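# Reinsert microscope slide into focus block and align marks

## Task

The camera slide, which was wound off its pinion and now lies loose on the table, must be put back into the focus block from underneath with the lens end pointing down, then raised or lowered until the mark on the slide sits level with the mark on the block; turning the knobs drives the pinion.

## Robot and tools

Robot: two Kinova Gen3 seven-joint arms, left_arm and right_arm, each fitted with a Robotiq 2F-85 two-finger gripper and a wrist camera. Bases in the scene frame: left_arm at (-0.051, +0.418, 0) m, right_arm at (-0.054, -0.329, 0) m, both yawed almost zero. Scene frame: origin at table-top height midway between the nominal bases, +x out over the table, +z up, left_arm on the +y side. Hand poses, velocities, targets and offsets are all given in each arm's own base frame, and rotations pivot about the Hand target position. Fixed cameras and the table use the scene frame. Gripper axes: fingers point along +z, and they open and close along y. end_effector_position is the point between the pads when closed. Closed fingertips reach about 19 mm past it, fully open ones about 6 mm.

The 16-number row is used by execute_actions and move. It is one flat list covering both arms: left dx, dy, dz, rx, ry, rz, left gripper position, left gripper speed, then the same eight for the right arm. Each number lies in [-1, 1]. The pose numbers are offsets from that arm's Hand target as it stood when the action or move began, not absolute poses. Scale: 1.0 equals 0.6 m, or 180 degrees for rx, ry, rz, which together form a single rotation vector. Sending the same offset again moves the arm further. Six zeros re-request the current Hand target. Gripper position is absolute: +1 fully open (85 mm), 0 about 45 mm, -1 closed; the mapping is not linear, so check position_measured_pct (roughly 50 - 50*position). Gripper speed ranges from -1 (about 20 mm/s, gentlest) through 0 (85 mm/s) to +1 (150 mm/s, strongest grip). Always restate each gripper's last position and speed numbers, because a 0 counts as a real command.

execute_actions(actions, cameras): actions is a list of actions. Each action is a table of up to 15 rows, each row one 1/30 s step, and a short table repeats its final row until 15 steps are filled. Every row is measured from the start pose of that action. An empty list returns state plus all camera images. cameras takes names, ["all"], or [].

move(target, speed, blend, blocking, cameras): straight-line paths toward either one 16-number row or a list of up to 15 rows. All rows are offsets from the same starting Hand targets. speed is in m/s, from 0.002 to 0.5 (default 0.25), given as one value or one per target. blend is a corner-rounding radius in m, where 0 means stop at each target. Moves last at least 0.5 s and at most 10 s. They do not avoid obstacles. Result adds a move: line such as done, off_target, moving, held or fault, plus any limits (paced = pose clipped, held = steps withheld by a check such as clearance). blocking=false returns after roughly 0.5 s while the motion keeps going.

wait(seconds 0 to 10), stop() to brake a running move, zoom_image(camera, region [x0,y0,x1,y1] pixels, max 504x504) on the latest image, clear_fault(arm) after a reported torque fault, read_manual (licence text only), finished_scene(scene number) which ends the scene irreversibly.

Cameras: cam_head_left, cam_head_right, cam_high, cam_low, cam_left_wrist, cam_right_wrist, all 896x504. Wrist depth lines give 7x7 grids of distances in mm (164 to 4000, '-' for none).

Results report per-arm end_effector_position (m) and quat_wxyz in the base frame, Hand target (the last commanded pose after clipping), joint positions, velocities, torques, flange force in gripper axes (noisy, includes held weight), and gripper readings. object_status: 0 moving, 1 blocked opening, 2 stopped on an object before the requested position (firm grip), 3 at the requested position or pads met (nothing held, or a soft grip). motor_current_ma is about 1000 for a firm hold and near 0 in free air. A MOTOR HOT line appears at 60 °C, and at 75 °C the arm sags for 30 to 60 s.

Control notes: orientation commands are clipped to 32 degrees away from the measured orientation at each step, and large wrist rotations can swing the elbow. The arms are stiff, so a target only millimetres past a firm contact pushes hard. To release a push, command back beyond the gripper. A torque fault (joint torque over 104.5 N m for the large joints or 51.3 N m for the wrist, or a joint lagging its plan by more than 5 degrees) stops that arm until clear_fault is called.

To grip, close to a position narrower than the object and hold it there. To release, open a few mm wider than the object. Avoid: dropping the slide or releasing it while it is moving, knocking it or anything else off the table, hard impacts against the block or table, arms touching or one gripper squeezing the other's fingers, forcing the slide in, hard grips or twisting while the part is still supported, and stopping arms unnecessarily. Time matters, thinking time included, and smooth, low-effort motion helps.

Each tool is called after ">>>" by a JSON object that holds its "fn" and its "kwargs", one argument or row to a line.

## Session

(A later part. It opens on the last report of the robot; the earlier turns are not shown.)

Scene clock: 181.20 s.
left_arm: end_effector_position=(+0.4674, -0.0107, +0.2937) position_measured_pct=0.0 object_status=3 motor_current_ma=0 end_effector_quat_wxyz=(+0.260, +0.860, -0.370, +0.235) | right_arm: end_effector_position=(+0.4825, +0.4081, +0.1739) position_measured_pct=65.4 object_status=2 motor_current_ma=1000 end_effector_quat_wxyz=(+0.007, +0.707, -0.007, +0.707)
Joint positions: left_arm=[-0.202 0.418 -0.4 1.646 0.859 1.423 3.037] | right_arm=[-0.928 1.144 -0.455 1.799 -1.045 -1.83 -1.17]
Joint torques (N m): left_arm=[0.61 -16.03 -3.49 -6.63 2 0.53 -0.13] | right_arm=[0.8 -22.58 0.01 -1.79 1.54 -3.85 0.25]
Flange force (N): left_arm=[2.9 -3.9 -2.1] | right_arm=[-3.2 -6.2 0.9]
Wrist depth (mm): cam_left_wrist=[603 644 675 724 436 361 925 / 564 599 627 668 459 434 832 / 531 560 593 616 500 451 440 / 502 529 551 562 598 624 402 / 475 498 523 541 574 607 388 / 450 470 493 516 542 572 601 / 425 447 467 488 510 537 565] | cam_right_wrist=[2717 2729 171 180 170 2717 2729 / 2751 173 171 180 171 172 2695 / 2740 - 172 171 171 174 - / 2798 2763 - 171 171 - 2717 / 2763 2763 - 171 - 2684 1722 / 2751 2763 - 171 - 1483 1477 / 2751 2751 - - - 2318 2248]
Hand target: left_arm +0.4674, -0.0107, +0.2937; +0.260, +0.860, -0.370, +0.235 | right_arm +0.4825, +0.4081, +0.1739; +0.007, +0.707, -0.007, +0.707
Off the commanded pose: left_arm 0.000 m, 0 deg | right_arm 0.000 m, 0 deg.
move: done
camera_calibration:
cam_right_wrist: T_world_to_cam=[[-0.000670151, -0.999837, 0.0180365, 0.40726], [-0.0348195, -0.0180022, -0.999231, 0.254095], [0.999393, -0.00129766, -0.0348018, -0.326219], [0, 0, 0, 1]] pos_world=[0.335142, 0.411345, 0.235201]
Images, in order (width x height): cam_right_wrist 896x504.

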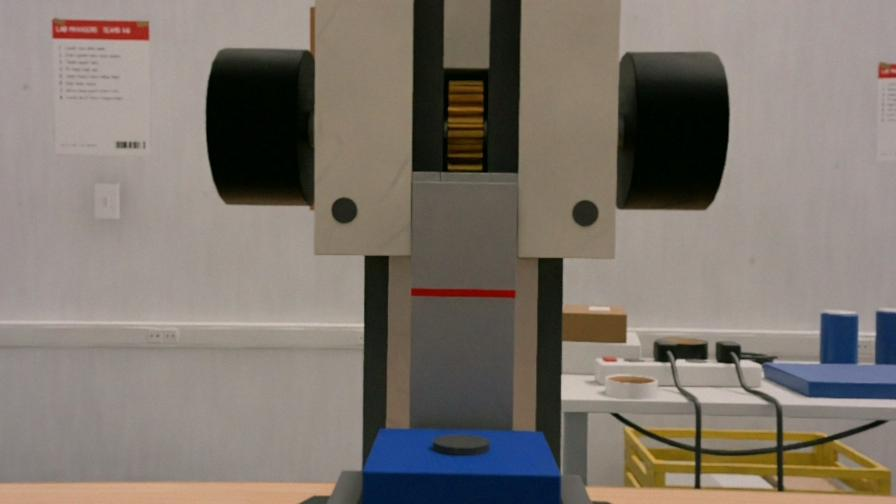

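>>> {"fn": "move", "kwargs": {
  "target": [0,0,0,0,0,0,1,1,0,0,0.005,0,0,0,-0.6,-1],
  "speed": 0.01
}}

>>> {"fn": "move", "kwargs": {
  "target": [0,0,0,0,0,0,1,1,0,0,0.005,0,0,0,-0.6,-1],
  "speed": 0.01,
  "cameras": ["cam_right_wrist"]
}}

Scene clock: 185.27 s.
left_arm: end_effector_position=(+0.4674, -0.0107, +0.2937) position_measured_pct=0.0 object_status=3 motor_current_ma=0 end_effector_quat_wxyz=(+0.260, +0.860, -0.370, +0.235) | right_arm: end_effector_position=(+0.4825, +0.4081, +0.1769) position_measured_pct=65.4 object_status=2 motor_current_ma=1000 end_effector_quat_wxyz=(+0.007, +0.707, -0.007, +0.707)
Joint positions: left_arm=[-0.202 0.418 -0.4 1.646 0.859 1.423 3.037] | right_arm=[-0.927 1.137 -0.456 1.801 -1.046 -1.828 -1.166]
Joint torques (N m): left_arm=[0.52 -15.98 -3.41 -6.57 1.99 0.59 -0.21] | right_arm=[0.66 -22.51 -0.13 -1.9 1.64 -3.75 0.31]
Flange force (N): left_arm=[3.3 -3.8 -2.0] | right_arm=[-3.1 -5.6 0.7]
Wrist depth (mm): cam_left_wrist=[603 644 681 721 436 361 922 / 564 597 627 672 457 429 825 / 531 560 591 618 501 443 434 / 503 527 553 560 596 625 399 / 476 499 522 540 575 606 389 / 450 472 493 516 543 572 598 / 426 448 468 489 510 537 564] | cam_right_wrist=[2751 2751 171 179 170 - 2740 / 2740 174 172 180 171 173 2729 / 2751 177 172 172 171 173 - / 2774 - 172 171 171 - 2717 / 2786 2763 - 171 - 2740 1731 / 2763 2763 - 171 - 1473 1483 / 2763 2809 - - - 2343 2429]
Hand target: left_arm +0.4674, -0.0107, +0.2937; +0.260, +0.860, -0.370, +0.235 | right_arm +0.4825, +0.4081, +0.1769; +0.007, +0.707, -0.007, +0.707
Off the commanded pose: left_arm 0.000 m, 0 deg | right_arm 0.000 m, 0 deg.
move: done

Scene clock: 185.97 s.
left_arm: end_effector_position=(+0.4674, -0.0107, +0.2937) position_measured_pct=0.0 object_status=3 motor_current_ma=0 end_effector_quat_wxyz=(+0.260, +0.860, -0.370, +0.235) | right_arm: end_effector_position=(+0.4825, +0.4081, +0.1799) position_measured_pct=65.4 object_status=2 motor_current_ma=1000 end_effector_quat_wxyz=(+0.007, +0.707, -0.007, +0.707)
Joint positions: left_arm=[-0.202 0.418 -0.4 1.646 0.859 1.423 3.037] | right_arm=[-0.927 1.13 -0.458 1.804 -1.048 -1.827 -1.163]
Joint torques (N m): left_arm=[0.55 -16.02 -3.41 -6.62 1.98 0.56 -0.24] | right_arm=[0.64 -22.58 -0.1 -1.93 1.76 -3.7 0.32]
Flange force (N): left_arm=[3.2 -3.8 -2.0] | right_arm=[-3.2 -5.6 0.4]
Wrist depth (mm): cam_left_wrist=[604 641 677 725 437 361 926 / 563 595 628 675 459 423 832 / 532 560 592 617 501 446 427 / 503 526 553 560 600 630 398 / 475 499 523 540 577 611 386 / 449 472 493 518 543 571 601 / 426 448 467 488 510 535 567] | cam_right_wrist=[2740 2729 171 180 170 - 2751 / 2729 182 171 180 171 176 2706 / 2717 175 172 172 171 173 - / 2729 - 172 171 171 - 2751 / 2751 2763 - 171 - 2663 1727 / 2763 2717 - 171 - 1487 1517 / 2786 2809 - - - 2456 2550]
Hand target: left_arm +0.4674, -0.0107, +0.2937; +0.260, +0.860, -0.370, +0.235 | right_arm +0.4825, +0.4081, +0.1799; +0.007, +0.707, -0.007, +0.707
Off the commanded pose: left_arm 0.000 m, 0 deg | right_arm 0.000 m, 0 deg.
move: done
camera_calibration:
cam_right_wrist: T_world_to_cam=[[-0.000674563, -0.999839, 0.0179365, 0.407178], [-0.034719, -0.0179023, -0.999237, 0.260017], [0.999397, -0.00129679, -0.0347013, -0.326036], [0, 0, 0, 1]] pos_world=[0.335141, 0.411344, 0.241201]
Images, in order (width x height): cam_right_wrist 896x504.

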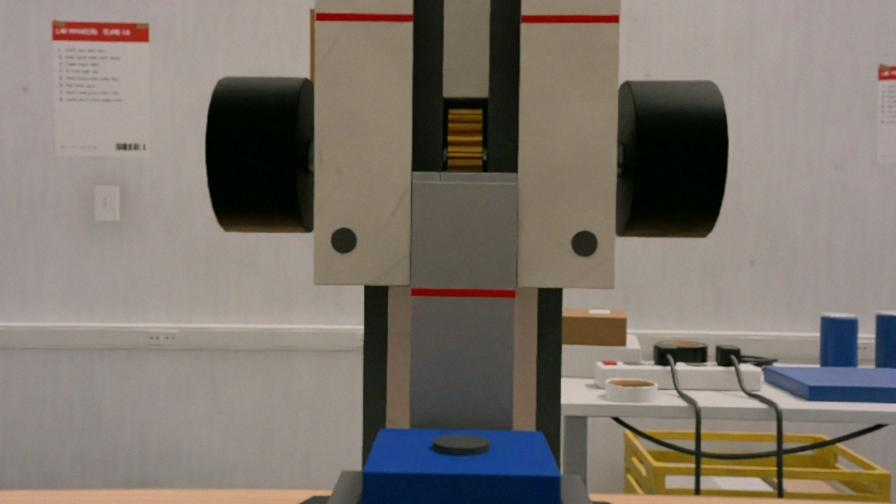

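>>> {"fn": "move", "kwargs": {
  "target": [0,0,0,0,0,0,1,1,0,0,0.005,0,0,0,-0.6,-1],
  "speed": 0.01
}}

>>> {"fn": "move", "kwargs": {
  "target": [0,0,0,0,0,0,1,1,0,0,0.005,0,0,0,-0.6,-1],
  "speed": 0.01,
  "cameras": ["cam_right_wrist"]
}}

Scene clock: 189.57 s.
left_arm: end_effector_position=(+0.4674, -0.0107, +0.2937) position_measured_pct=0.0 object_status=3 motor_current_ma=0 end_effector_quat_wxyz=(+0.260, +0.860, -0.370, +0.235) | right_arm: end_effector_position=(+0.4825, +0.4081, +0.1828) position_measured_pct=65.4 object_status=2 motor_current_ma=1000 end_effector_quat_wxyz=(+0.007, +0.707, -0.007, +0.707)
Joint positions: left_arm=[-0.202 0.418 -0.4 1.646 0.859 1.423 3.037] | right_arm=[-0.926 1.123 -0.459 1.806 -1.05 -1.825 -1.159]
Joint torques (N m): left_arm=[0.79 -16.01 -3.49 -6.62 2.04 0.56 -0.18] | right_arm=[0.37 -32.49 1.68 -4.73 3.93 -8.5 0.38]
Flange force (N): left_arm=[2.8 -4.0 -2.3] | right_arm=[-19.3 -6.2 1.2]
Wrist depth (mm): cam_left_wrist=[603 641 679 723 435 360 923 / 562 596 630 671 459 424 829 / 531 561 592 617 500 445 425 / 503 530 553 561 600 642 393 / 476 498 521 539 575 613 386 / 449 473 492 518 543 569 602 / 426 447 467 488 511 538 565] | cam_right_wrist=[2751 2740 171 179 170 - 2740 / 2763 2751 171 180 171 175 2695 / 2706 174 172 172 171 172 - / 2786 - 172 171 171 177 2717 / 2774 2774 - 171 - 2706 1731 / 2763 2786 - 171 - 1487 1497 / 2798 2751 - - - 2326 2521]
Hand target: left_arm +0.4674, -0.0107, +0.2937; +0.260, +0.860, -0.370, +0.235 | right_arm +0.4825, +0.4081, +0.1829; +0.007, +0.707, -0.007, +0.707
Off the commanded pose: left_arm 0.000 m, 0 deg | right_arm 0.000 m, 0 deg.
move: done

Scene clock: 190.27 s.
left_arm: end_effector_position=(+0.4674, -0.0107, +0.2937) position_measured_pct=0.0 object_status=3 motor_current_ma=0 end_effector_quat_wxyz=(+0.260, +0.860, -0.370, +0.235) | right_arm: end_effector_position=(+0.4824, +0.4080, +0.1853) position_measured_pct=65.4 object_status=2 motor_current_ma=1000 end_effector_quat_wxyz=(+0.007, +0.707, -0.007, +0.707)
Joint positions: left_arm=[-0.202 0.418 -0.4 1.646 0.859 1.423 3.037] | right_arm=[-0.925 1.117 -0.461 1.809 -1.051 -1.823 -1.154]
Joint torques (N m): left_arm=[0.7 -16 -3.4 -6.65 1.99 0.52 -0.16] | right_arm=[-1.28 -52.68 4.45 -7.03 5.85 -20.15 0.48]
Flange force (N): left_arm=[2.8 -3.8 -2.2] | right_arm=[-55.1 -18.6 17.2]
Wrist depth (mm): cam_left_wrist=[600 642 675 722 435 361 925 / 562 597 627 676 459 423 831 / 534 560 591 613 502 445 424 / 503 527 552 561 601 636 393 / 476 498 521 542 578 611 386 / 450 471 493 516 543 573 603 / 425 450 469 489 512 537 565] | cam_right_wrist=[2729 2740 171 179 170 - 2751 / 2729 2763 171 180 170 174 2684 / 2717 174 172 171 171 172 - / 2763 - 172 171 172 177 2717 / 2763 2740 - 171 - 2684 1722 / 2786 2786 - 171 - 1483 1480 / 2786 2786 - - - 2240 2326]
Hand target: left_arm +0.4674, -0.0107, +0.2937; +0.260, +0.860, -0.370, +0.235 | right_arm +0.4825, +0.4081, +0.1859; +0.007, +0.707, -0.007, +0.707
Off the commanded pose: left_arm 0.000 m, 0 deg | right_arm 0.001 m, 0 deg.
move: done
camera_calibration:
cam_right_wrist: T_world_to_cam=[[-0.000536866, -0.999824, 0.0187335, 0.406834], [-0.0356214, -0.0187025, -0.99919, 0.266134], [0.999365, -0.00120374, -0.0356051, -0.325654], [0, 0, 0, 1]] pos_world=[0.335146, 0.411348, 0.246702]
Images, in order (width x height): cam_right_wrist 896x504.

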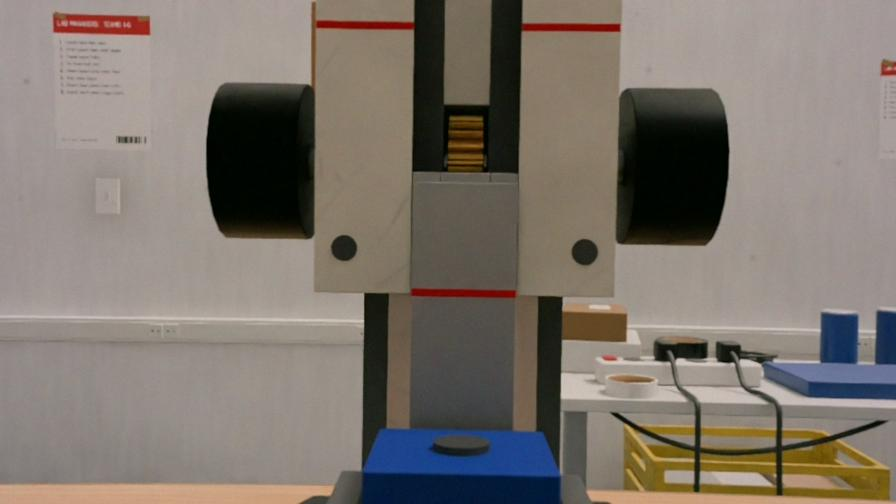

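>>> {"fn": "zoom_image", "kwargs": {
  "camera": "cam_right_wrist",
  "region": [430, 90, 510, 190]
}}

>>> {"fn": "move", "kwargs": {
  "target": [0,0,0,0,0,0,1,1,0,0,-0.0083,0,0,0,-0.6,-1],
  "speed": 0.02,
  "cameras": ["cam_right_wrist","cam_head_left","cam_high"]
}}

>>> {"fn": "zoom_image", "kwargs": {
  "camera": "cam_right_wrist",
  "region": [430, 90, 510, 190]
}}

Scaled by 5.040 from the camera's 896x504 image, which has a finer 1280x720 frame.

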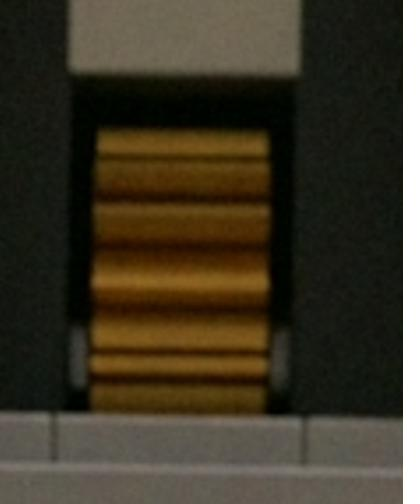

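Scene clock: 197.73 s.
left_arm: end_effector_position=(+0.4674, -0.0107, +0.2937) position_measured_pct=0.0 object_status=3 motor_current_ma=0 end_effector_quat_wxyz=(+0.260, +0.860, -0.370, +0.235) | right_arm: end_effector_position=(+0.4826, +0.4082, +0.1811) position_measured_pct=65.4 object_status=2 motor_current_ma=1000 end_effector_quat_wxyz=(+0.007, +0.707, -0.007, +0.707)
Joint positions: left_arm=[-0.202 0.418 -0.4 1.646 0.859 1.423 3.037] | right_arm=[-0.926 1.128 -0.459 1.804 -1.048 -1.826 -1.161]
Joint torques (N m): left_arm=[0.72 -16.06 -3.47 -6.56 1.98 0.57 -0.18] | right_arm=[0.54 -22.67 -0.26 -1.83 1.92 -3.34 0.32]
Flange force (N): left_arm=[3.0 -4.2 -2.2] | right_arm=[-3.7 -5.6 -0.1]
Wrist depth (mm): cam_left_wrist=[601 638 677 725 436 361 923 / 564 597 631 666 460 423 830 / 533 561 592 612 501 446 424 / 503 527 555 560 598 631 394 / 477 499 522 542 575 613 386 / 451 472 493 516 541 572 600 / 426 448 465 487 509 537 568] | cam_right_wrist=[2751 2706 171 180 170 - 2706 / 2740 2774 171 180 170 174 2729 / 2774 174 172 171 171 172 - / 2774 - 172 171 171 185 2729 / 2786 2774 - 171 - 2695 1727 / 2751 2774 - 171 - 1490 1517 / 2751 2774 - - - 2531 2550]
Hand target: left_arm +0.4674, -0.0107, +0.2937; +0.260, +0.860, -0.370, +0.235 | right_arm +0.4825, +0.4081, +0.1810; +0.007, +0.707, -0.007, +0.707
Off the commanded pose: left_arm 0.000 m, 0 deg | right_arm 0.000 m, 0 deg.
TORQUE WARNING: the torque sensor of joint 2 (shoulder) of the right arm reached its warning level (56.7 N m). A warning alone does not stop the arm.
move: done
camera_calibration:
cam_right_wrist: T_world_to_cam=[[-0.000580841, -0.999841, 0.0178324, 0.407252], [-0.0345168, -0.0178017, -0.999246, 0.261014], [0.999404, -0.00119592, -0.0345009, -0.326189], [0, 0, 0, 1]] pos_world=[0.33524, 0.411444, 0.242301]
Images, in order (width x height): cam_head_left 896x504, cam_high 896x504, cam_right_wrist 896x504.

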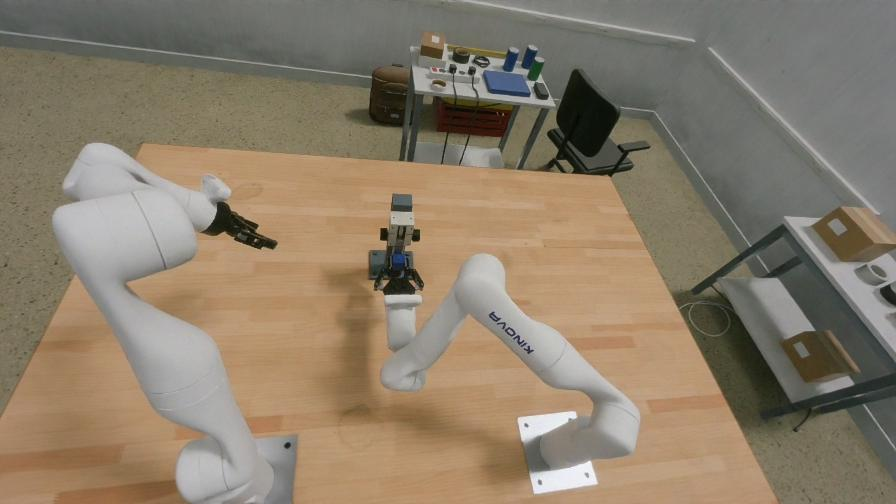

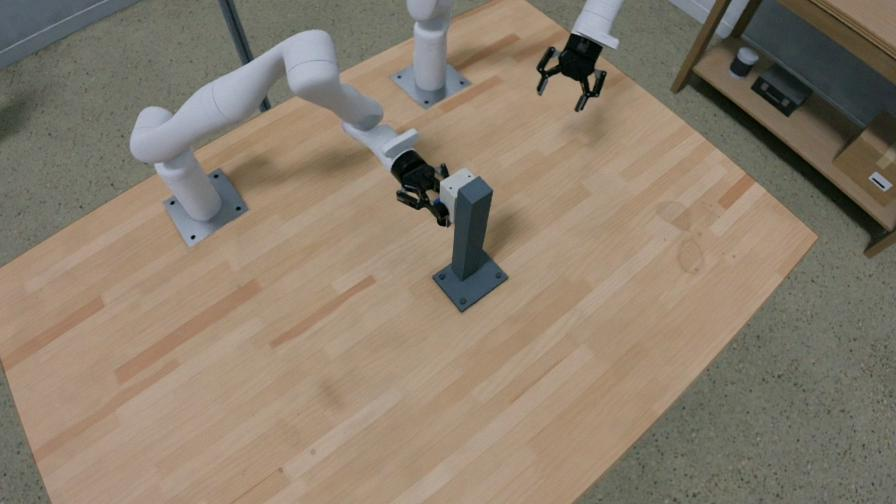

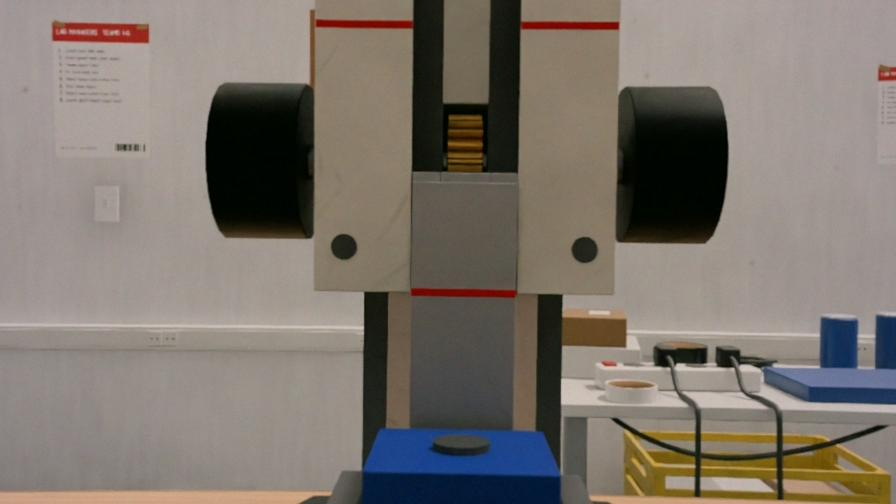

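Scaled by 5.040 from the camera's 896x504 image, which has a finer 1280x720 frame.

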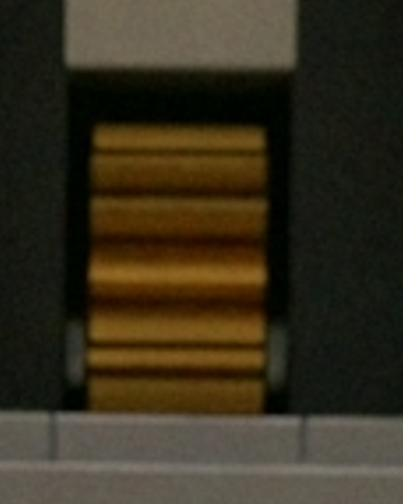

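>>> {"fn": "move", "kwargs": {
  "target": [
    [0,0,0.05,-0.2454,-0.1719,-0.1552,1,1,0,0,0,0,0,0,-0.6,-1],
    [0.0817,-0.265,-0.063,-0.2454,-0.1719,-0.1552,1,1,0,0,0,0,0,0,-0.6,-1]
  ],
  "speed": 0.2,
  "cameras": ["cam_left_wrist","cam_head_left","cam_low"]
}}

Scene clock: 223.80 s.
left_arm: end_effector_position=(+0.5164, -0.1697, +0.2559) position_measured_pct=0.0 object_status=3 motor_current_ma=0 end_effector_quat_wxyz=(+0.500, +0.500, -0.500, +0.500) | right_arm: end_effector_position=(+0.4825, +0.4081, +0.1810) position_measured_pct=65.4 object_status=2 motor_current_ma=1000 end_effector_quat_wxyz=(+0.007, +0.707, -0.007, +0.707)
Joint positions: left_arm=[-0.319 0.998 0.01 1.53 1.307 1.743 2.163] | right_arm=[-0.926 1.128 -0.459 1.805 -1.048 -1.826 -1.161]
Joint torques (N m): left_arm=[0.5 -21.61 -0.17 -3.26 1.84 2 -0.09] | right_arm=[0.66 -22.38 -0.16 -1.96 1.73 -3.58 0.3]
Flange force (N): left_arm=[-0.4 -5.5 -1.6] | right_arm=[-2.8 -5.4 0.3]
Wrist depth (mm): cam_left_wrist=[3219 3203 3219 3266 3172 3234 3266 / 3172 3315 3219 3299 3234 3234 3188 / 3282 3234 286 3203 3219 3219 3157 / 3315 3250 286 281 3234 3266 3188 / 3219 3234 287 280 3266 3219 3234 / 3266 3299 286 280 3188 3203 3250 / 1270 1265 286 259 1268 1263 1265] | cam_right_wrist=[2740 2740 171 180 170 - 2717 / 2751 2763 171 180 171 174 2706 / 2798 174 172 172 171 172 - / 2763 - 172 170 171 - 2695 / 2740 2798 - 171 - 2674 1736 / 2798 2774 - 171 - 1503 1514 / 2763 2798 - - - 2540 2550]
Hand target: left_arm +0.5164, -0.1697, +0.2559; +0.500, +0.500, -0.500, +0.500 | right_arm +0.4825, +0.4081, +0.1810; +0.007, +0.707, -0.007, +0.707
Off the commanded pose: left_arm 0.000 m, 0 deg | right_arm 0.000 m, 0 deg.
move: done
camera_calibration:
cam_left_wrist: T_world_to_cam=[[-0.999999, -0.000696102, 0.000992986, 0.517853], [-0.000990311, -0.0038319, -0.999992, 0.313389], [0.000699902, -0.999992, 0.0038312, -0.0239668], [0, 0, 0, 1]] pos_world=[0.51818, -0.0224053, 0.312964]
Images, in order (width x height): cam_head_left 896x504, cam_low 896x504, cam_left_wrist 896x504.

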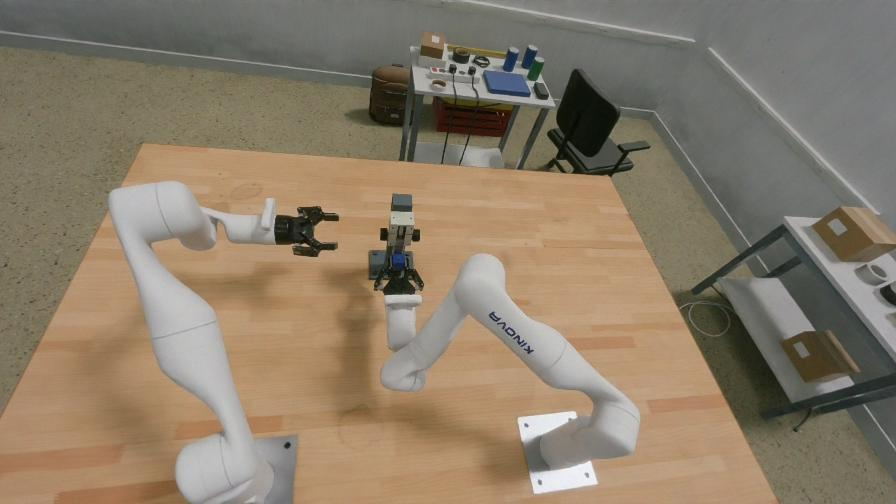

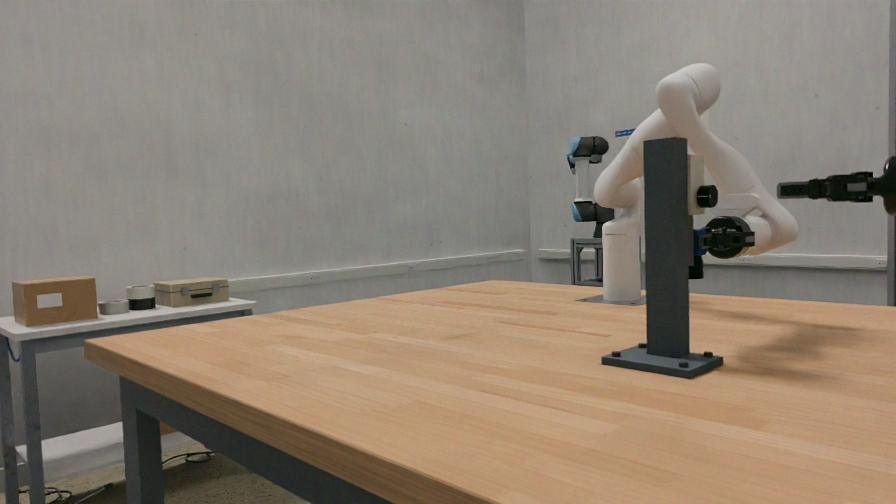

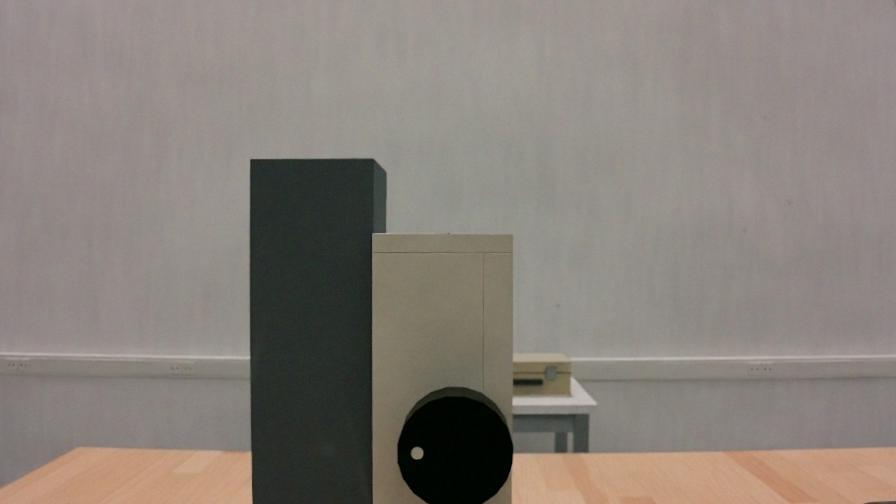

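>>> {"fn": "move", "kwargs": {
  "target": [
    [0,-0.15,0.0025,0,0,0,1,1,0,0,0,0,0,0,-0.6,-1],
    [0,-0.1905,0.0025,0,0,0,1,1,0,0,0,0,0,0,-0.6,-1]
  ],
  "speed": [0.15,0.05],
  "cameras": ["cam_left_wrist","cam_right_wrist"]
}}

Scene clock: 232.33 s.
left_arm: end_effector_position=(+0.5164, -0.2840, +0.2574) position_measured_pct=0.0 object_status=3 motor_current_ma=0 end_effector_quat_wxyz=(+0.500, +0.500, -0.500, +0.500) | right_arm: end_effector_position=(+0.4825, +0.4081, +0.1810) position_measured_pct=65.4 object_status=2 motor_current_ma=1000 end_effector_quat_wxyz=(+0.007, +0.707, -0.007, +0.707)
Joint positions: left_arm=[-0.145 0.973 0.074 1.606 1.451 1.575 2.139] | right_arm=[-0.926 1.128 -0.459 1.805 -1.048 -1.826 -1.161]
Joint torques (N m): left_arm=[0.72 -21.45 0.42 -3.47 1.89 1.94 -0.16] | right_arm=[0.69 -22.43 -0.16 -1.9 1.74 -3.58 0.31]
Flange force (N): left_arm=[-0.4 -5.3 -0.9] | right_arm=[-3.0 -5.6 0.3]
Wrist depth (mm): cam_left_wrist=[3098 3128 3070 3128 3172 3128 3070 / 3157 3070 3157 3157 3113 3113 3128 / - 172 171 3172 3113 3084 3157 / - 172 171 166 3084 3172 3014 / - 172 171 166 166 3113 3041 / - 172 171 166 166 3070 3113 / - 172 172 166 166 1180 3084] | cam_right_wrist=[2729 2684 171 180 170 - 2751 / - - 172 180 171 174 2751 / - - 172 172 171 172 - / 2763 - 172 171 171 - 2740 / 2774 2798 - 171 - 2663 1727 / 2809 2763 - 171 - 1487 1517 / 2774 2786 - - - 2521 2550]
Hand target: left_arm +0.5164, -0.2840, +0.2574; +0.500, +0.500, -0.500, +0.500 | right_arm +0.4825, +0.4081, +0.1810; +0.007, +0.707, -0.007, +0.707
Off the commanded pose: left_arm 0.000 m, 0 deg | right_arm 0.000 m, 0 deg.
move: done
camera_calibration:
cam_left_wrist: T_world_to_cam=[[-0.999999, -0.00059654, 0.0010934, 0.517754], [-0.00109111, -0.00383108, -0.999992, 0.314502], [0.000600724, -0.999992, 0.00383042, -0.13832], [0, 0, 0, 1]] pos_world=[0.51818, -0.136805, 0.314464]
cam_right_wrist: T_world_to_cam=[[-0.000674563, -0.999839, 0.0179365, 0.407158], [-0.034719, -0.0179023, -0.999237, 0.261116], [0.999397, -0.00129679, -0.0347013, -0.325998], [0, 0, 0, 1]] pos_world=[0.335141, 0.411344, 0.242301]
Images, in order (width x height): cam_left_wrist 896x504, cam_right_wrist 896x504.

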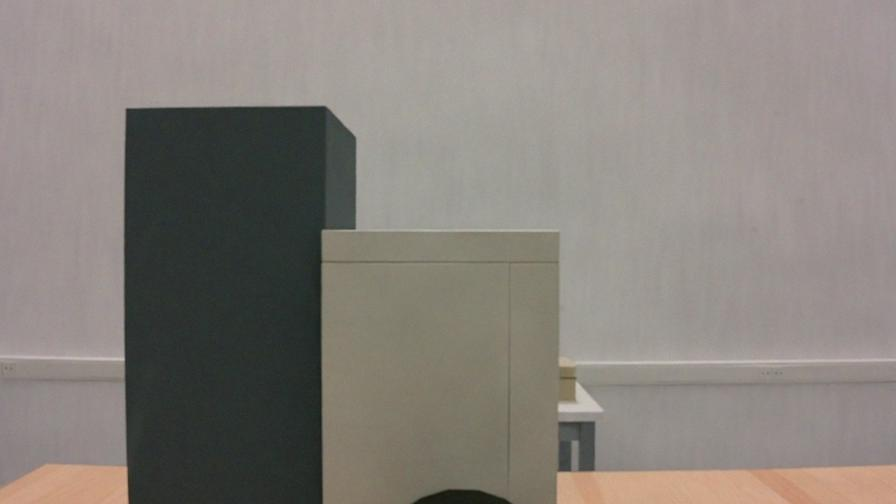

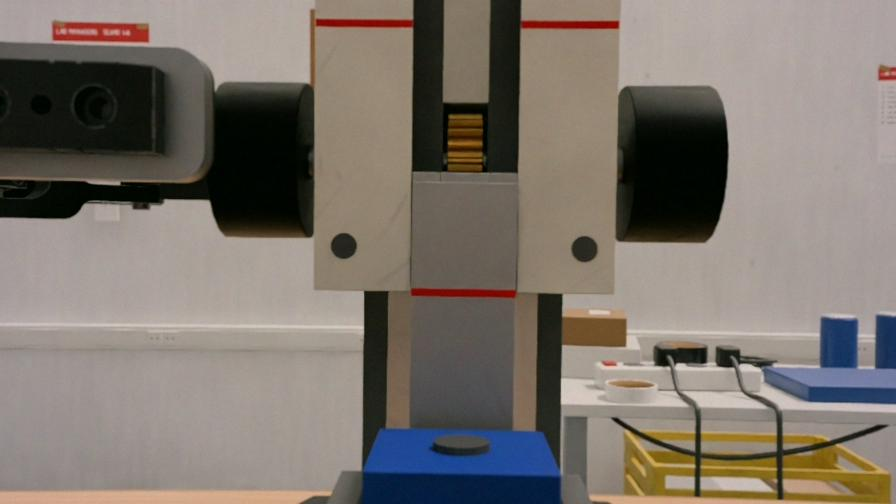

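>>> {"fn": "move", "kwargs": {
  "target": [0,0,0,0,0,0,-0.5,-1,0,0,0,0,0,0,-0.6,-1],
  "cameras": ["cam_right_wrist"]
}}

Scene clock: 238.20 s.
left_arm: end_effector_position=(+0.5164, -0.2840, +0.2574) position_measured_pct=63.6 object_status=0 motor_current_ma=1000 end_effector_quat_wxyz=(+0.500, +0.500, -0.500, +0.500) | right_arm: end_effector_position=(+0.4825, +0.4081, +0.1810) position_measured_pct=65.4 object_status=2 motor_current_ma=1000 end_effector_quat_wxyz=(+0.007, +0.707, -0.007, +0.707)
Joint positions: left_arm=[-0.145 0.973 0.074 1.606 1.451 1.575 2.139] | right_arm=[-0.926 1.128 -0.459 1.805 -1.048 -1.826 -1.161]
Joint torques (N m): left_arm=[3.96 -20.91 2.75 -24.03 22.77 -12.5 -0.49] | right_arm=[0.68 -22.36 -0.12 -1.96 1.74 -3.6 0.3]
Flange force (N): left_arm=[5.5 76.4 -51.7] | right_arm=[-2.8 -5.4 0.2]
Wrist depth (mm): cam_left_wrist=[3070 3113 3157 3128 3142 3041 3250 / 3055 3128 3113 3055 3113 3098 3113 / - 171 171 3113 3098 3098 3128 / - 172 171 166 3084 3128 3157 / - 172 166 166 - 3188 3142 / - 172 166 167 - 3142 3084 / - 172 167 166 - 3157 3028] | cam_right_wrist=[2717 2740 171 180 170 - 2740 / - 167 171 180 171 174 2706 / 169 167 172 171 171 172 - / 2740 - 172 171 171 - 2774 / 2751 2717 - 171 - 2674 1727 / 2740 2786 - 171 - 1500 1503 / 2809 2786 - - - 2531 2521]
Hand target: left_arm +0.5164, -0.2840, +0.2574; +0.500, +0.500, -0.500, +0.500 | right_arm +0.4825, +0.4081, +0.1810; +0.007, +0.707, -0.007, +0.707
Off the commanded pose: left_arm 0.000 m, 0 deg | right_arm 0.000 m, 0 deg.
move: done
camera_calibration:
cam_right_wrist: T_world_to_cam=[[-0.000674563, -0.999839, 0.0179365, 0.407158], [-0.034719, -0.0179023, -0.999237, 0.261116], [0.999397, -0.00129679, -0.0347013, -0.325998], [0, 0, 0, 1]] pos_world=[0.335141, 0.411344, 0.242301]
Images, in order (width x height): cam_right_wrist 896x504.

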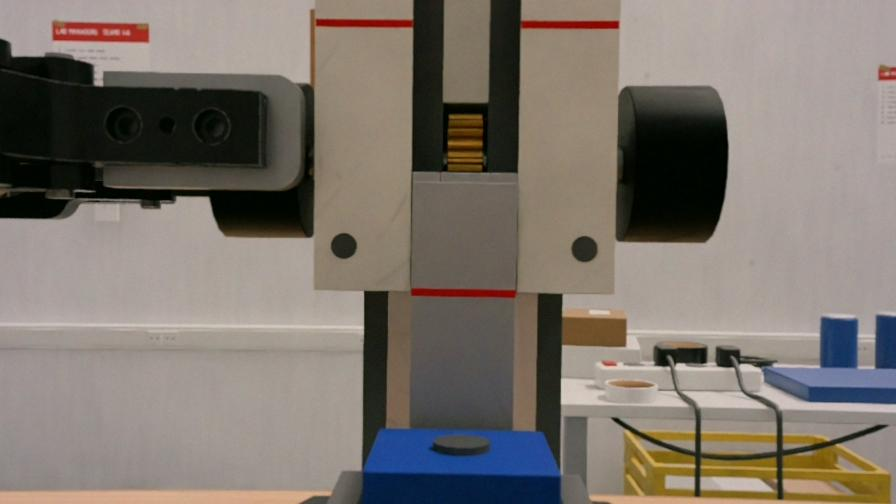

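>>> {"fn": "move", "kwargs": {
  "target": [
    [0,0,0,0,0,0,0.2,-1,0,0,0,0,0,0,-0.6,-1],
    [-0.0042,0.0075,0,0,0,0,0.2,-1,0,0,0,0,0,0,-0.6,-1]
  ],
  "speed": 0.03
}}

>>> {"fn": "move", "kwargs": {
  "target": [0,0,0,0,0,0,-0.5,-1,0,0,0,0,0,0,-0.6,-1],
  "cameras": ["cam_right_wrist"]
}}

Scene clock: 244.57 s.
left_arm: end_effector_position=(+0.5139, -0.2795, +0.2574) position_measured_pct=39.8 object_status=3 motor_current_ma=0 end_effector_quat_wxyz=(+0.500, +0.500, -0.500, +0.500) | right_arm: end_effector_position=(+0.4825, +0.4081, +0.1810) position_measured_pct=65.4 object_status=2 motor_current_ma=1000 end_effector_quat_wxyz=(+0.007, +0.707, -0.007, +0.707)
Joint positions: left_arm=[-0.153 0.97 0.071 1.614 1.444 1.581 2.132] | right_arm=[-0.926 1.128 -0.459 1.805 -1.048 -1.826 -1.161]
Joint torques (N m): left_arm=[0.6 -21.39 0.28 -3.55 1.9 2 -0.11] | right_arm=[0.66 -22.37 -0.1 -1.95 1.74 -3.61 0.31]
Flange force (N): left_arm=[-0.5 -4.6 -0.6] | right_arm=[-2.8 -5.4 0.3]
Wrist depth (mm): cam_left_wrist=[3172 3188 3142 3142 3098 3084 3070 / 3084 3157 3128 3157 3098 3070 3172 / - 176 176 3084 3172 3055 3142 / - 176 176 171 3128 3128 3113 / - 176 176 171 170 3142 3188 / - 176 176 171 170 3157 3157 / - 176 176 171 170 3157 3070] | cam_right_wrist=[2729 2751 171 180 170 - 2717 / - - 171 180 171 174 2717 / - - 172 172 171 172 - / 2717 - 172 171 171 - 2740 / 2740 2786 - 171 - 2695 1736 / 2729 2786 - 171 - 1497 1514 / 2774 2786 - - - 2521 2560]
Hand target: left_arm +0.5139, -0.2795, +0.2574; +0.500, +0.500, -0.500, +0.500 | right_arm +0.4825, +0.4081, +0.1810; +0.007, +0.707, -0.007, +0.707
Off the commanded pose: left_arm 0.000 m, 0 deg | right_arm 0.000 m, 0 deg.
move: done

Scene clock: 246.13 s.
left_arm: end_effector_position=(+0.5139, -0.2795, +0.2574) position_measured_pct=63.6 object_status=0 motor_current_ma=1000 end_effector_quat_wxyz=(+0.500, +0.500, -0.500, +0.500) | right_arm: end_effector_position=(+0.4825, +0.4081, +0.1810) position_measured_pct=65.4 object_status=2 motor_current_ma=1000 end_effector_quat_wxyz=(+0.007, +0.707, -0.007, +0.707)
Joint positions: left_arm=[-0.153 0.97 0.071 1.614 1.444 1.581 2.132] | right_arm=[-0.926 1.128 -0.459 1.805 -1.048 -1.826 -1.161]
Joint torques (N m): left_arm=[2.85 -21.09 1.7 -10.78 9.78 -3.48 -0.29] | right_arm=[0.69 -22.37 -0.2 -1.91 1.71 -3.6 0.27]
Flange force (N): left_arm=[1.9 24.5 -21.8] | right_arm=[-2.8 -5.6 0.4]
Wrist depth (mm): cam_left_wrist=[3098 3128 3113 3113 3070 3084 3113 / 3172 3128 3128 3113 3142 3142 3128 / - 176 176 3070 3084 3084 3113 / - 177 176 171 3157 3128 3157 / - 176 171 171 171 3098 3128 / - 176 171 171 - 3142 3113 / - 177 171 171 - 3113 3128] | cam_right_wrist=[2717 2717 171 180 170 - 2706 / - 167 171 180 170 174 2740 / 167 167 172 171 171 172 - / 2774 - 172 171 171 - 2774 / 2821 2740 - 171 - 2717 1727 / 2786 2774 - 171 - 1497 1528 / 2809 2774 - - - 2502 2570]
Hand target: left_arm +0.5139, -0.2795, +0.2574; +0.500, +0.500, -0.500, +0.500 | right_arm +0.4825, +0.4081, +0.1810; +0.007, +0.707, -0.007, +0.707
Off the commanded pose: left_arm 0.000 m, 0 deg | right_arm 0.000 m, 0 deg.
move: done
camera_calibration:
cam_right_wrist: T_world_to_cam=[[-0.000674563, -0.999839, 0.0179365, 0.407158], [-0.034719, -0.0179023, -0.999237, 0.261116], [0.999397, -0.00129679, -0.0347013, -0.325998], [0, 0, 0, 1]] pos_world=[0.335141, 0.411344, 0.242301]
Images, in order (width x height): cam_right_wrist 896x504.

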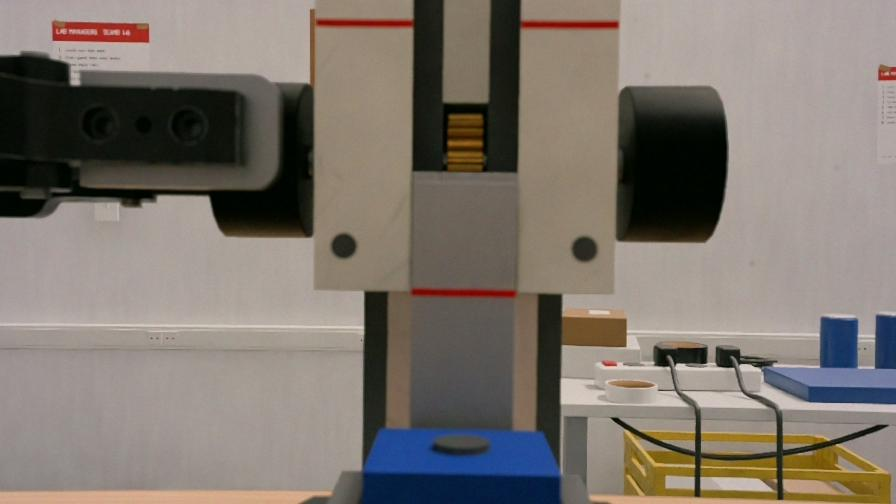

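>>> {"fn": "move", "kwargs": {
  "target": [-0.0023,0,0,0,0,0,-0.5,-1,0,0,0,0,0,0,-0.6,-1],
  "speed": 0.02
}}

Scene clock: 248.27 s.
left_arm: end_effector_position=(+0.5126, -0.2795, +0.2574) position_measured_pct=63.6 object_status=2 motor_current_ma=1000 end_effector_quat_wxyz=(+0.500, +0.500, -0.500, +0.500) | right_arm: end_effector_position=(+0.4825, +0.4081, +0.1810) position_measured_pct=65.4 object_status=2 motor_current_ma=1000 end_effector_quat_wxyz=(+0.007, +0.707, -0.007, +0.707)
Joint positions: left_arm=[-0.153 0.968 0.071 1.62 1.444 1.581 2.129] | right_arm=[-0.926 1.128 -0.459 1.805 -1.048 -1.826 -1.161]
Joint torques (N m): left_arm=[3.13 -21.39 1.98 -4.07 3.35 1.1 -0.25] | right_arm=[0.64 -22.39 -0.18 -2 1.72 -3.59 0.31]
Flange force (N): left_arm=[-0.3 -2.1 -8.8] | right_arm=[-2.8 -5.2 0.3]
Wrist depth (mm): cam_left_wrist=[3070 3098 3113 3113 3142 3098 3084 / 3084 3157 3142 3113 3113 3098 3128 / - 176 176 3157 3157 3113 3055 / - 177 176 171 3188 3070 3142 / - 176 171 171 - 3128 3113 / - 177 171 171 - 3203 3098 / - 177 171 171 - 3113 3041] | cam_right_wrist=[2740 2740 171 179 170 - 2706 / - 167 171 180 170 174 2729 / 167 167 172 172 171 172 - / 2763 - 172 171 171 - 2774 / 2740 2729 - 171 - 2695 1718 / 2809 2798 - 171 - 1487 1517 / 2798 2786 - - - 2521 2560]
Hand target: left_arm +0.5125, -0.2795, +0.2574; +0.500, +0.500, -0.500, +0.500 | right_arm +0.4825, +0.4081, +0.1810; +0.007, +0.707, -0.007, +0.707
Off the commanded pose: left_arm 0.000 m, 0 deg | right_arm 0.000 m, 0 deg.
move: done

>>> {"fn": "move", "kwargs": {
  "target": [0,0,0,0,0.15,0,-0.5,-1,0,0,0.004,0,0,0,-0.6,-1],
  "speed": 0.15,
  "cameras": ["cam_right_wrist"]
}}

>>> {"fn": "zoom_image", "kwargs": {
  "camera": "cam_right_wrist",
  "region": [430, 90, 510, 190]
}}

Scene clock: 254.20 s.
left_arm: end_effector_position=(+0.5126, -0.2795, +0.2574) position_measured_pct=63.6 object_status=2 motor_current_ma=1000 end_effector_quat_wxyz=(+0.603, +0.603, -0.369, +0.369) | right_arm: end_effector_position=(+0.4825, +0.4081, +0.1835) position_measured_pct=65.4 object_status=2 motor_current_ma=1000 end_effector_quat_wxyz=(+0.007, +0.707, -0.007, +0.707)
Joint positions: left_arm=[-0.147 0.968 0.061 1.619 1.449 1.587 2.6] | right_arm=[-0.925 1.122 -0.46 1.807 -1.049 -1.825 -1.158]
Joint torques (N m): left_arm=[1.1 -24.16 1.99 3.93 -4.32 8.36 0.27] | right_arm=[0.23 -14.89 -2.51 0.27 0.27 0.65 -0.09]
Flange force (N): left_arm=[8.5 -36.2 13.2] | right_arm=[9.1 -5.0 0.6]
Wrist depth (mm): cam_left_wrist=[3128 3113 3113 3113 3128 3098 3188 / 3203 3157 177 176 3070 3172 3028 / 3250 - 177 177 - 3098 3128 / 3041 - 177 176 171 3128 3098 / 1085 177 177 171 171 3070 3128 / 846 177 177 171 171 - 3128 / 693 177 177 171 171 - 3113] | cam_right_wrist=[172 168 171 180 170 - 2740 / 167 167 171 180 170 177 2717 / 205 174 172 172 171 172 - / 205 202 172 171 171 175 2751 / 2763 2774 - 171 - 2717 1773 / 2751 2751 - 171 - 1490 1542 / 2774 2774 - - - 2631 2531]
Hand target: left_arm +0.5125, -0.2795, +0.2574; +0.603, +0.603, -0.369, +0.369 | right_arm +0.4825, +0.4081, +0.1834; +0.007, +0.707, -0.007, +0.707
Off the commanded pose: left_arm 0.000 m, 0 deg | right_arm 0.000 m, 0 deg.
move: done
camera_calibration:
cam_right_wrist: T_world_to_cam=[[-0.000678995, -0.999841, 0.017835, 0.407142], [-0.0346184, -0.0178008, -0.999242, 0.26344], [0.9994, -0.0012959, -0.0346008, -0.32594], [0, 0, 0, 1]] pos_world=[0.335141, 0.411344, 0.244701]
Images, in order (width x height): cam_right_wrist 896x504.

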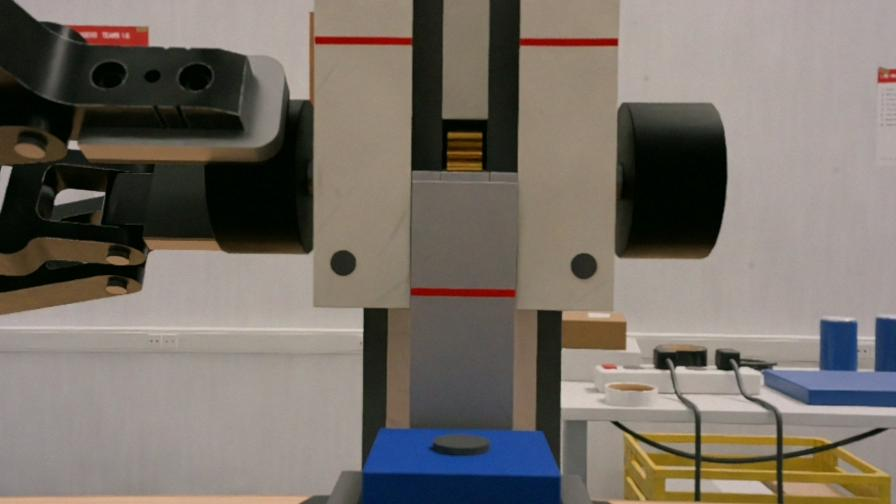

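Scaled by 5.040 from the camera's 896x504 image, which has a finer 1280x720 frame.

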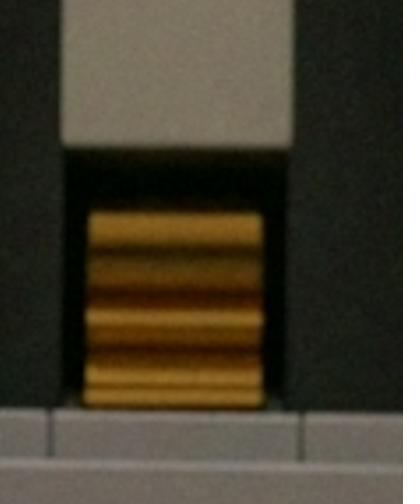

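>>> {"fn": "move", "kwargs": {
  "target": [0,0,0,0,0.15,0,-0.5,-1,0,0,0.0083,0,0,0,-0.6,-1],
  "speed": 0.15,
  "cameras": ["cam_right_wrist","cam_head_left"]
}}

Scene clock: 259.90 s.
left_arm: end_effector_position=(+0.5126, -0.2795, +0.2574) position_measured_pct=63.6 object_status=2 motor_current_ma=1000 end_effector_quat_wxyz=(+0.672, +0.673, -0.218, +0.218) | right_arm: end_effector_position=(+0.4825, +0.4081, +0.1883) position_measured_pct=65.4 object_status=2 motor_current_ma=1000 end_effector_quat_wxyz=(+0.007, +0.707, -0.007, +0.707)
Joint positions: left_arm=[-0.141 0.967 0.052 1.619 1.453 1.594 3.071] | right_arm=[-0.924 1.111 -0.463 1.81 -1.052 -1.822 -1.151]
Joint torques (N m): left_arm=[-0.31 -31.26 4.99 9.09 -9.47 17.26 0.16] | right_arm=[-0.12 -14.55 -2.39 0.39 0.29 0.57 0.18]
Flange force (N): left_arm=[38.2 -59.0 31.7] | right_arm=[9.5 -4.5 1.0]
Wrist depth (mm): cam_left_wrist=[3070 3113 3142 3128 3113 3172 3157 / 1114 3084 3113 3203 177 3128 3041 / 930 3098 3113 177 177 177 3055 / 828 1217 178 177 177 - 3098 / 704 178 177 177 172 171 3070 / 570 177 177 173 171 171 3041 / 178 177 177 172 171 171 -] | cam_right_wrist=[172 177 171 180 170 - 2706 / 171 171 171 180 171 2729 2729 / 210 174 172 172 171 173 2695 / 200 194 172 171 171 174 2706 / 207 203 172 171 172 - 1727 / 211 2809 - 171 - 1490 1429 / 2798 2821 - - - 2621 2511]
Hand target: left_arm +0.5125, -0.2795, +0.2574; +0.672, +0.673, -0.218, +0.218 | right_arm +0.4825, +0.4081, +0.1883; +0.007, +0.707, -0.007, +0.707
Off the commanded pose: left_arm 0.000 m, 0 deg | right_arm 0.000 m, 0 deg.
move: done
camera_calibration:
cam_right_wrist: T_world_to_cam=[[-0.000672753, -0.999839, 0.0179365, 0.407027], [-0.0348189, -0.0179022, -0.999233, 0.268443], [0.999393, -0.00129677, -0.0348012, -0.325719], [0, 0, 0, 1]] pos_world=[0.335142, 0.411344, 0.249601]
Images, in order (width x height): cam_head_left 896x504, cam_right_wrist 896x504.

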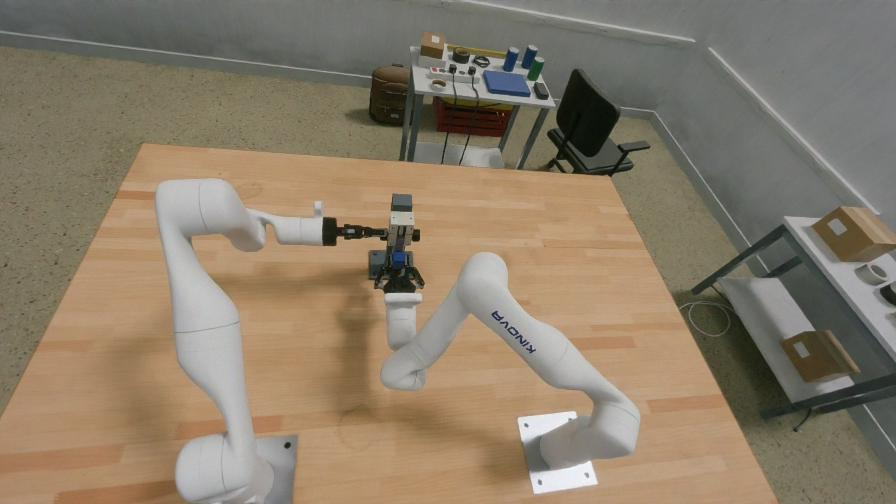

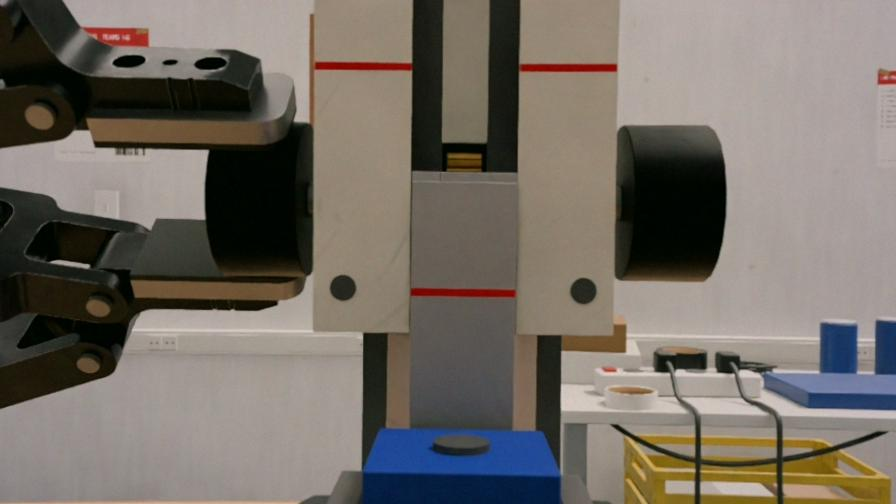

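>>> {"fn": "move", "kwargs": {
  "target": [0.0042,0,-0.0015,0,0,0,-0.5,-1,0,0,0,0,0,0,-0.6,-1],
  "speed": 0.02
}}

Scene clock: 268.70 s.
left_arm: end_effector_position=(+0.5150, -0.2795, +0.2566) position_measured_pct=63.6 object_status=2 motor_current_ma=1000 end_effector_quat_wxyz=(+0.673, +0.673, -0.218, +0.218) | right_arm: end_effector_position=(+0.4825, +0.4081, +0.1883) position_measured_pct=65.4 object_status=2 motor_current_ma=1000 end_effector_quat_wxyz=(+0.007, +0.707, -0.007, +0.707)
Joint positions: left_arm=[-0.141 0.972 0.052 1.609 1.454 1.594 3.076] | right_arm=[-0.924 1.111 -0.463 1.81 -1.052 -1.822 -1.151]
Joint torques (N m): left_arm=[0.34 -25.63 2.75 -1.84 1.03 6.23 0.07] | right_arm=[-0.09 -14.55 -2.42 0.38 0.25 0.57 0.17]
Flange force (N): left_arm=[6.7 -17.7 4.9] | right_arm=[9.5 -4.5 1.1]
Wrist depth (mm): cam_left_wrist=[3113 3098 3157 3157 3098 3128 3128 / 1122 3084 3128 3142 177 3098 3142 / 934 3142 3070 177 177 177 3142 / 832 1182 177 177 177 - 3084 / 704 177 177 177 172 171 3084 / 570 177 177 174 171 171 3070 / 177 177 177 171 171 171 -] | cam_right_wrist=[172 177 171 180 170 - 2717 / 171 172 171 180 170 2751 2751 / 211 174 172 171 171 173 2751 / 200 195 172 171 171 174 2717 / 208 - 172 171 172 - 1727 / 211 2798 - 171 - 1487 1423 / 2774 2786 - - - 2590 2531]
Hand target: left_arm +0.5151, -0.2795, +0.2565; +0.672, +0.673, -0.218, +0.218 | right_arm +0.4825, +0.4081, +0.1883; +0.007, +0.707, -0.007, +0.707
Off the commanded pose: left_arm 0.000 m, 0 deg | right_arm 0.000 m, 0 deg.
move: done

>>> {"fn": "move", "kwargs": {
  "target": [
    [0,0,0,0,0,0,0.2,-1,0,0,0,0,0,0,-0.6,-1],
    [-0.0037,0,-0.0052,0,0,0,0.2,-1,0,0,0,0,0,0,-0.6,-1]
  ],
  "speed": 0.03
}}

>>> {"fn": "move", "kwargs": {
  "target": [0,0,0,0,0,0,-0.5,-1,0,0,0,0,0,0,-0.6,-1]
}}

Scene clock: 275.87 s.
left_arm: end_effector_position=(+0.5128, -0.2795, +0.2534) position_measured_pct=39.8 object_status=3 motor_current_ma=0 end_effector_quat_wxyz=(+0.672, +0.673, -0.218, +0.218) | right_arm: end_effector_position=(+0.4825, +0.4081, +0.1883) position_measured_pct=65.4 object_status=2 motor_current_ma=1000 end_effector_quat_wxyz=(+0.007, +0.707, -0.007, +0.707)
Joint positions: left_arm=[-0.141 0.976 0.051 1.617 1.453 1.594 3.064] | right_arm=[-0.924 1.111 -0.463 1.81 -1.052 -1.822 -1.151]
Joint torques (N m): left_arm=[0.6 -21.38 0.25 -3.33 1.88 2.02 -0.23] | right_arm=[0.03 -15.5 -2.17 0.02 0.54 0.11 0.19]
Flange force (N): left_arm=[4.3 -3.5 -0.7] | right_arm=[8.0 -4.4 0.6]
Wrist depth (mm): cam_left_wrist=[3070 3070 3142 3128 3128 3098 3084 / 1126 3203 3188 177 177 3070 3113 / 930 3113 3203 177 177 176 3084 / 825 1131 177 177 176 - 3113 / 696 177 176 176 171 171 3128 / 177 176 176 171 171 171 3142 / 176 176 171 171 171 171 -] | cam_right_wrist=[- 169 171 180 170 - 2729 / - 165 171 180 171 2729 2717 / - 174 172 171 171 173 2763 / 212 209 172 170 171 174 2717 / 199 200 172 171 172 - 1727 / 214 - - 171 - 1493 1426 / 2763 2774 - - - 2600 2550]
Hand target: left_arm +0.5128, -0.2795, +0.2534; +0.672, +0.673, -0.218, +0.218 | right_arm +0.4825, +0.4081, +0.1883; +0.007, +0.707, -0.007, +0.707
Off the commanded pose: left_arm 0.000 m, 0 deg | right_arm 0.000 m, 0 deg.
move: done

Scene clock: 277.43 s.
left_arm: end_effector_position=(+0.5128, -0.2795, +0.2534) position_measured_pct=63.6 object_status=0 motor_current_ma=1000 end_effector_quat_wxyz=(+0.672, +0.673, -0.218, +0.218) | right_arm: end_effector_position=(+0.4825, +0.4081, +0.1883) position_measured_pct=65.4 object_status=2 motor_current_ma=1000 end_effector_quat_wxyz=(+0.007, +0.707, -0.007, +0.707)
Joint positions: left_arm=[-0.141 0.976 0.051 1.617 1.453 1.594 3.064] | right_arm=[-0.924 1.111 -0.463 1.81 -1.052 -1.822 -1.151]
Joint torques (N m): left_arm=[3.26 -19.32 0.52 -4.22 2.86 -0.48 -0.19] | right_arm=[0.11 -15.57 -2.1 -0.03 0.52 0.07 0.21]
Flange force (N): left_arm=[1.7 4.2 -9.6] | right_arm=[7.9 -4.4 0.5]
Wrist depth (mm): cam_left_wrist=[3142 3070 3113 3070 3188 3172 3098 / 1122 3113 3157 177 177 3157 3128 / 935 3128 3113 177 177 177 3128 / 826 1135 177 177 177 - 3142 / 697 177 177 176 171 172 3098 / 177 177 177 172 171 171 3142 / 177 176 172 171 171 171 3142] | cam_right_wrist=[170 - 171 180 170 - 2729 / 168 170 171 180 171 2695 2684 / 170 173 172 171 171 173 2740 / 204 193 172 171 171 174 2740 / 196 202 172 171 172 - 1736 / 210 - - 171 - 1487 1429 / 2763 2763 - - - 2600 2511]
Hand target: left_arm +0.5128, -0.2795, +0.2534; +0.672, +0.673, -0.218, +0.218 | right_arm +0.4825, +0.4081, +0.1883; +0.007, +0.707, -0.007, +0.707
Off the commanded pose: left_arm 0.000 m, 0 deg | right_arm 0.000 m, 0 deg.
move: done


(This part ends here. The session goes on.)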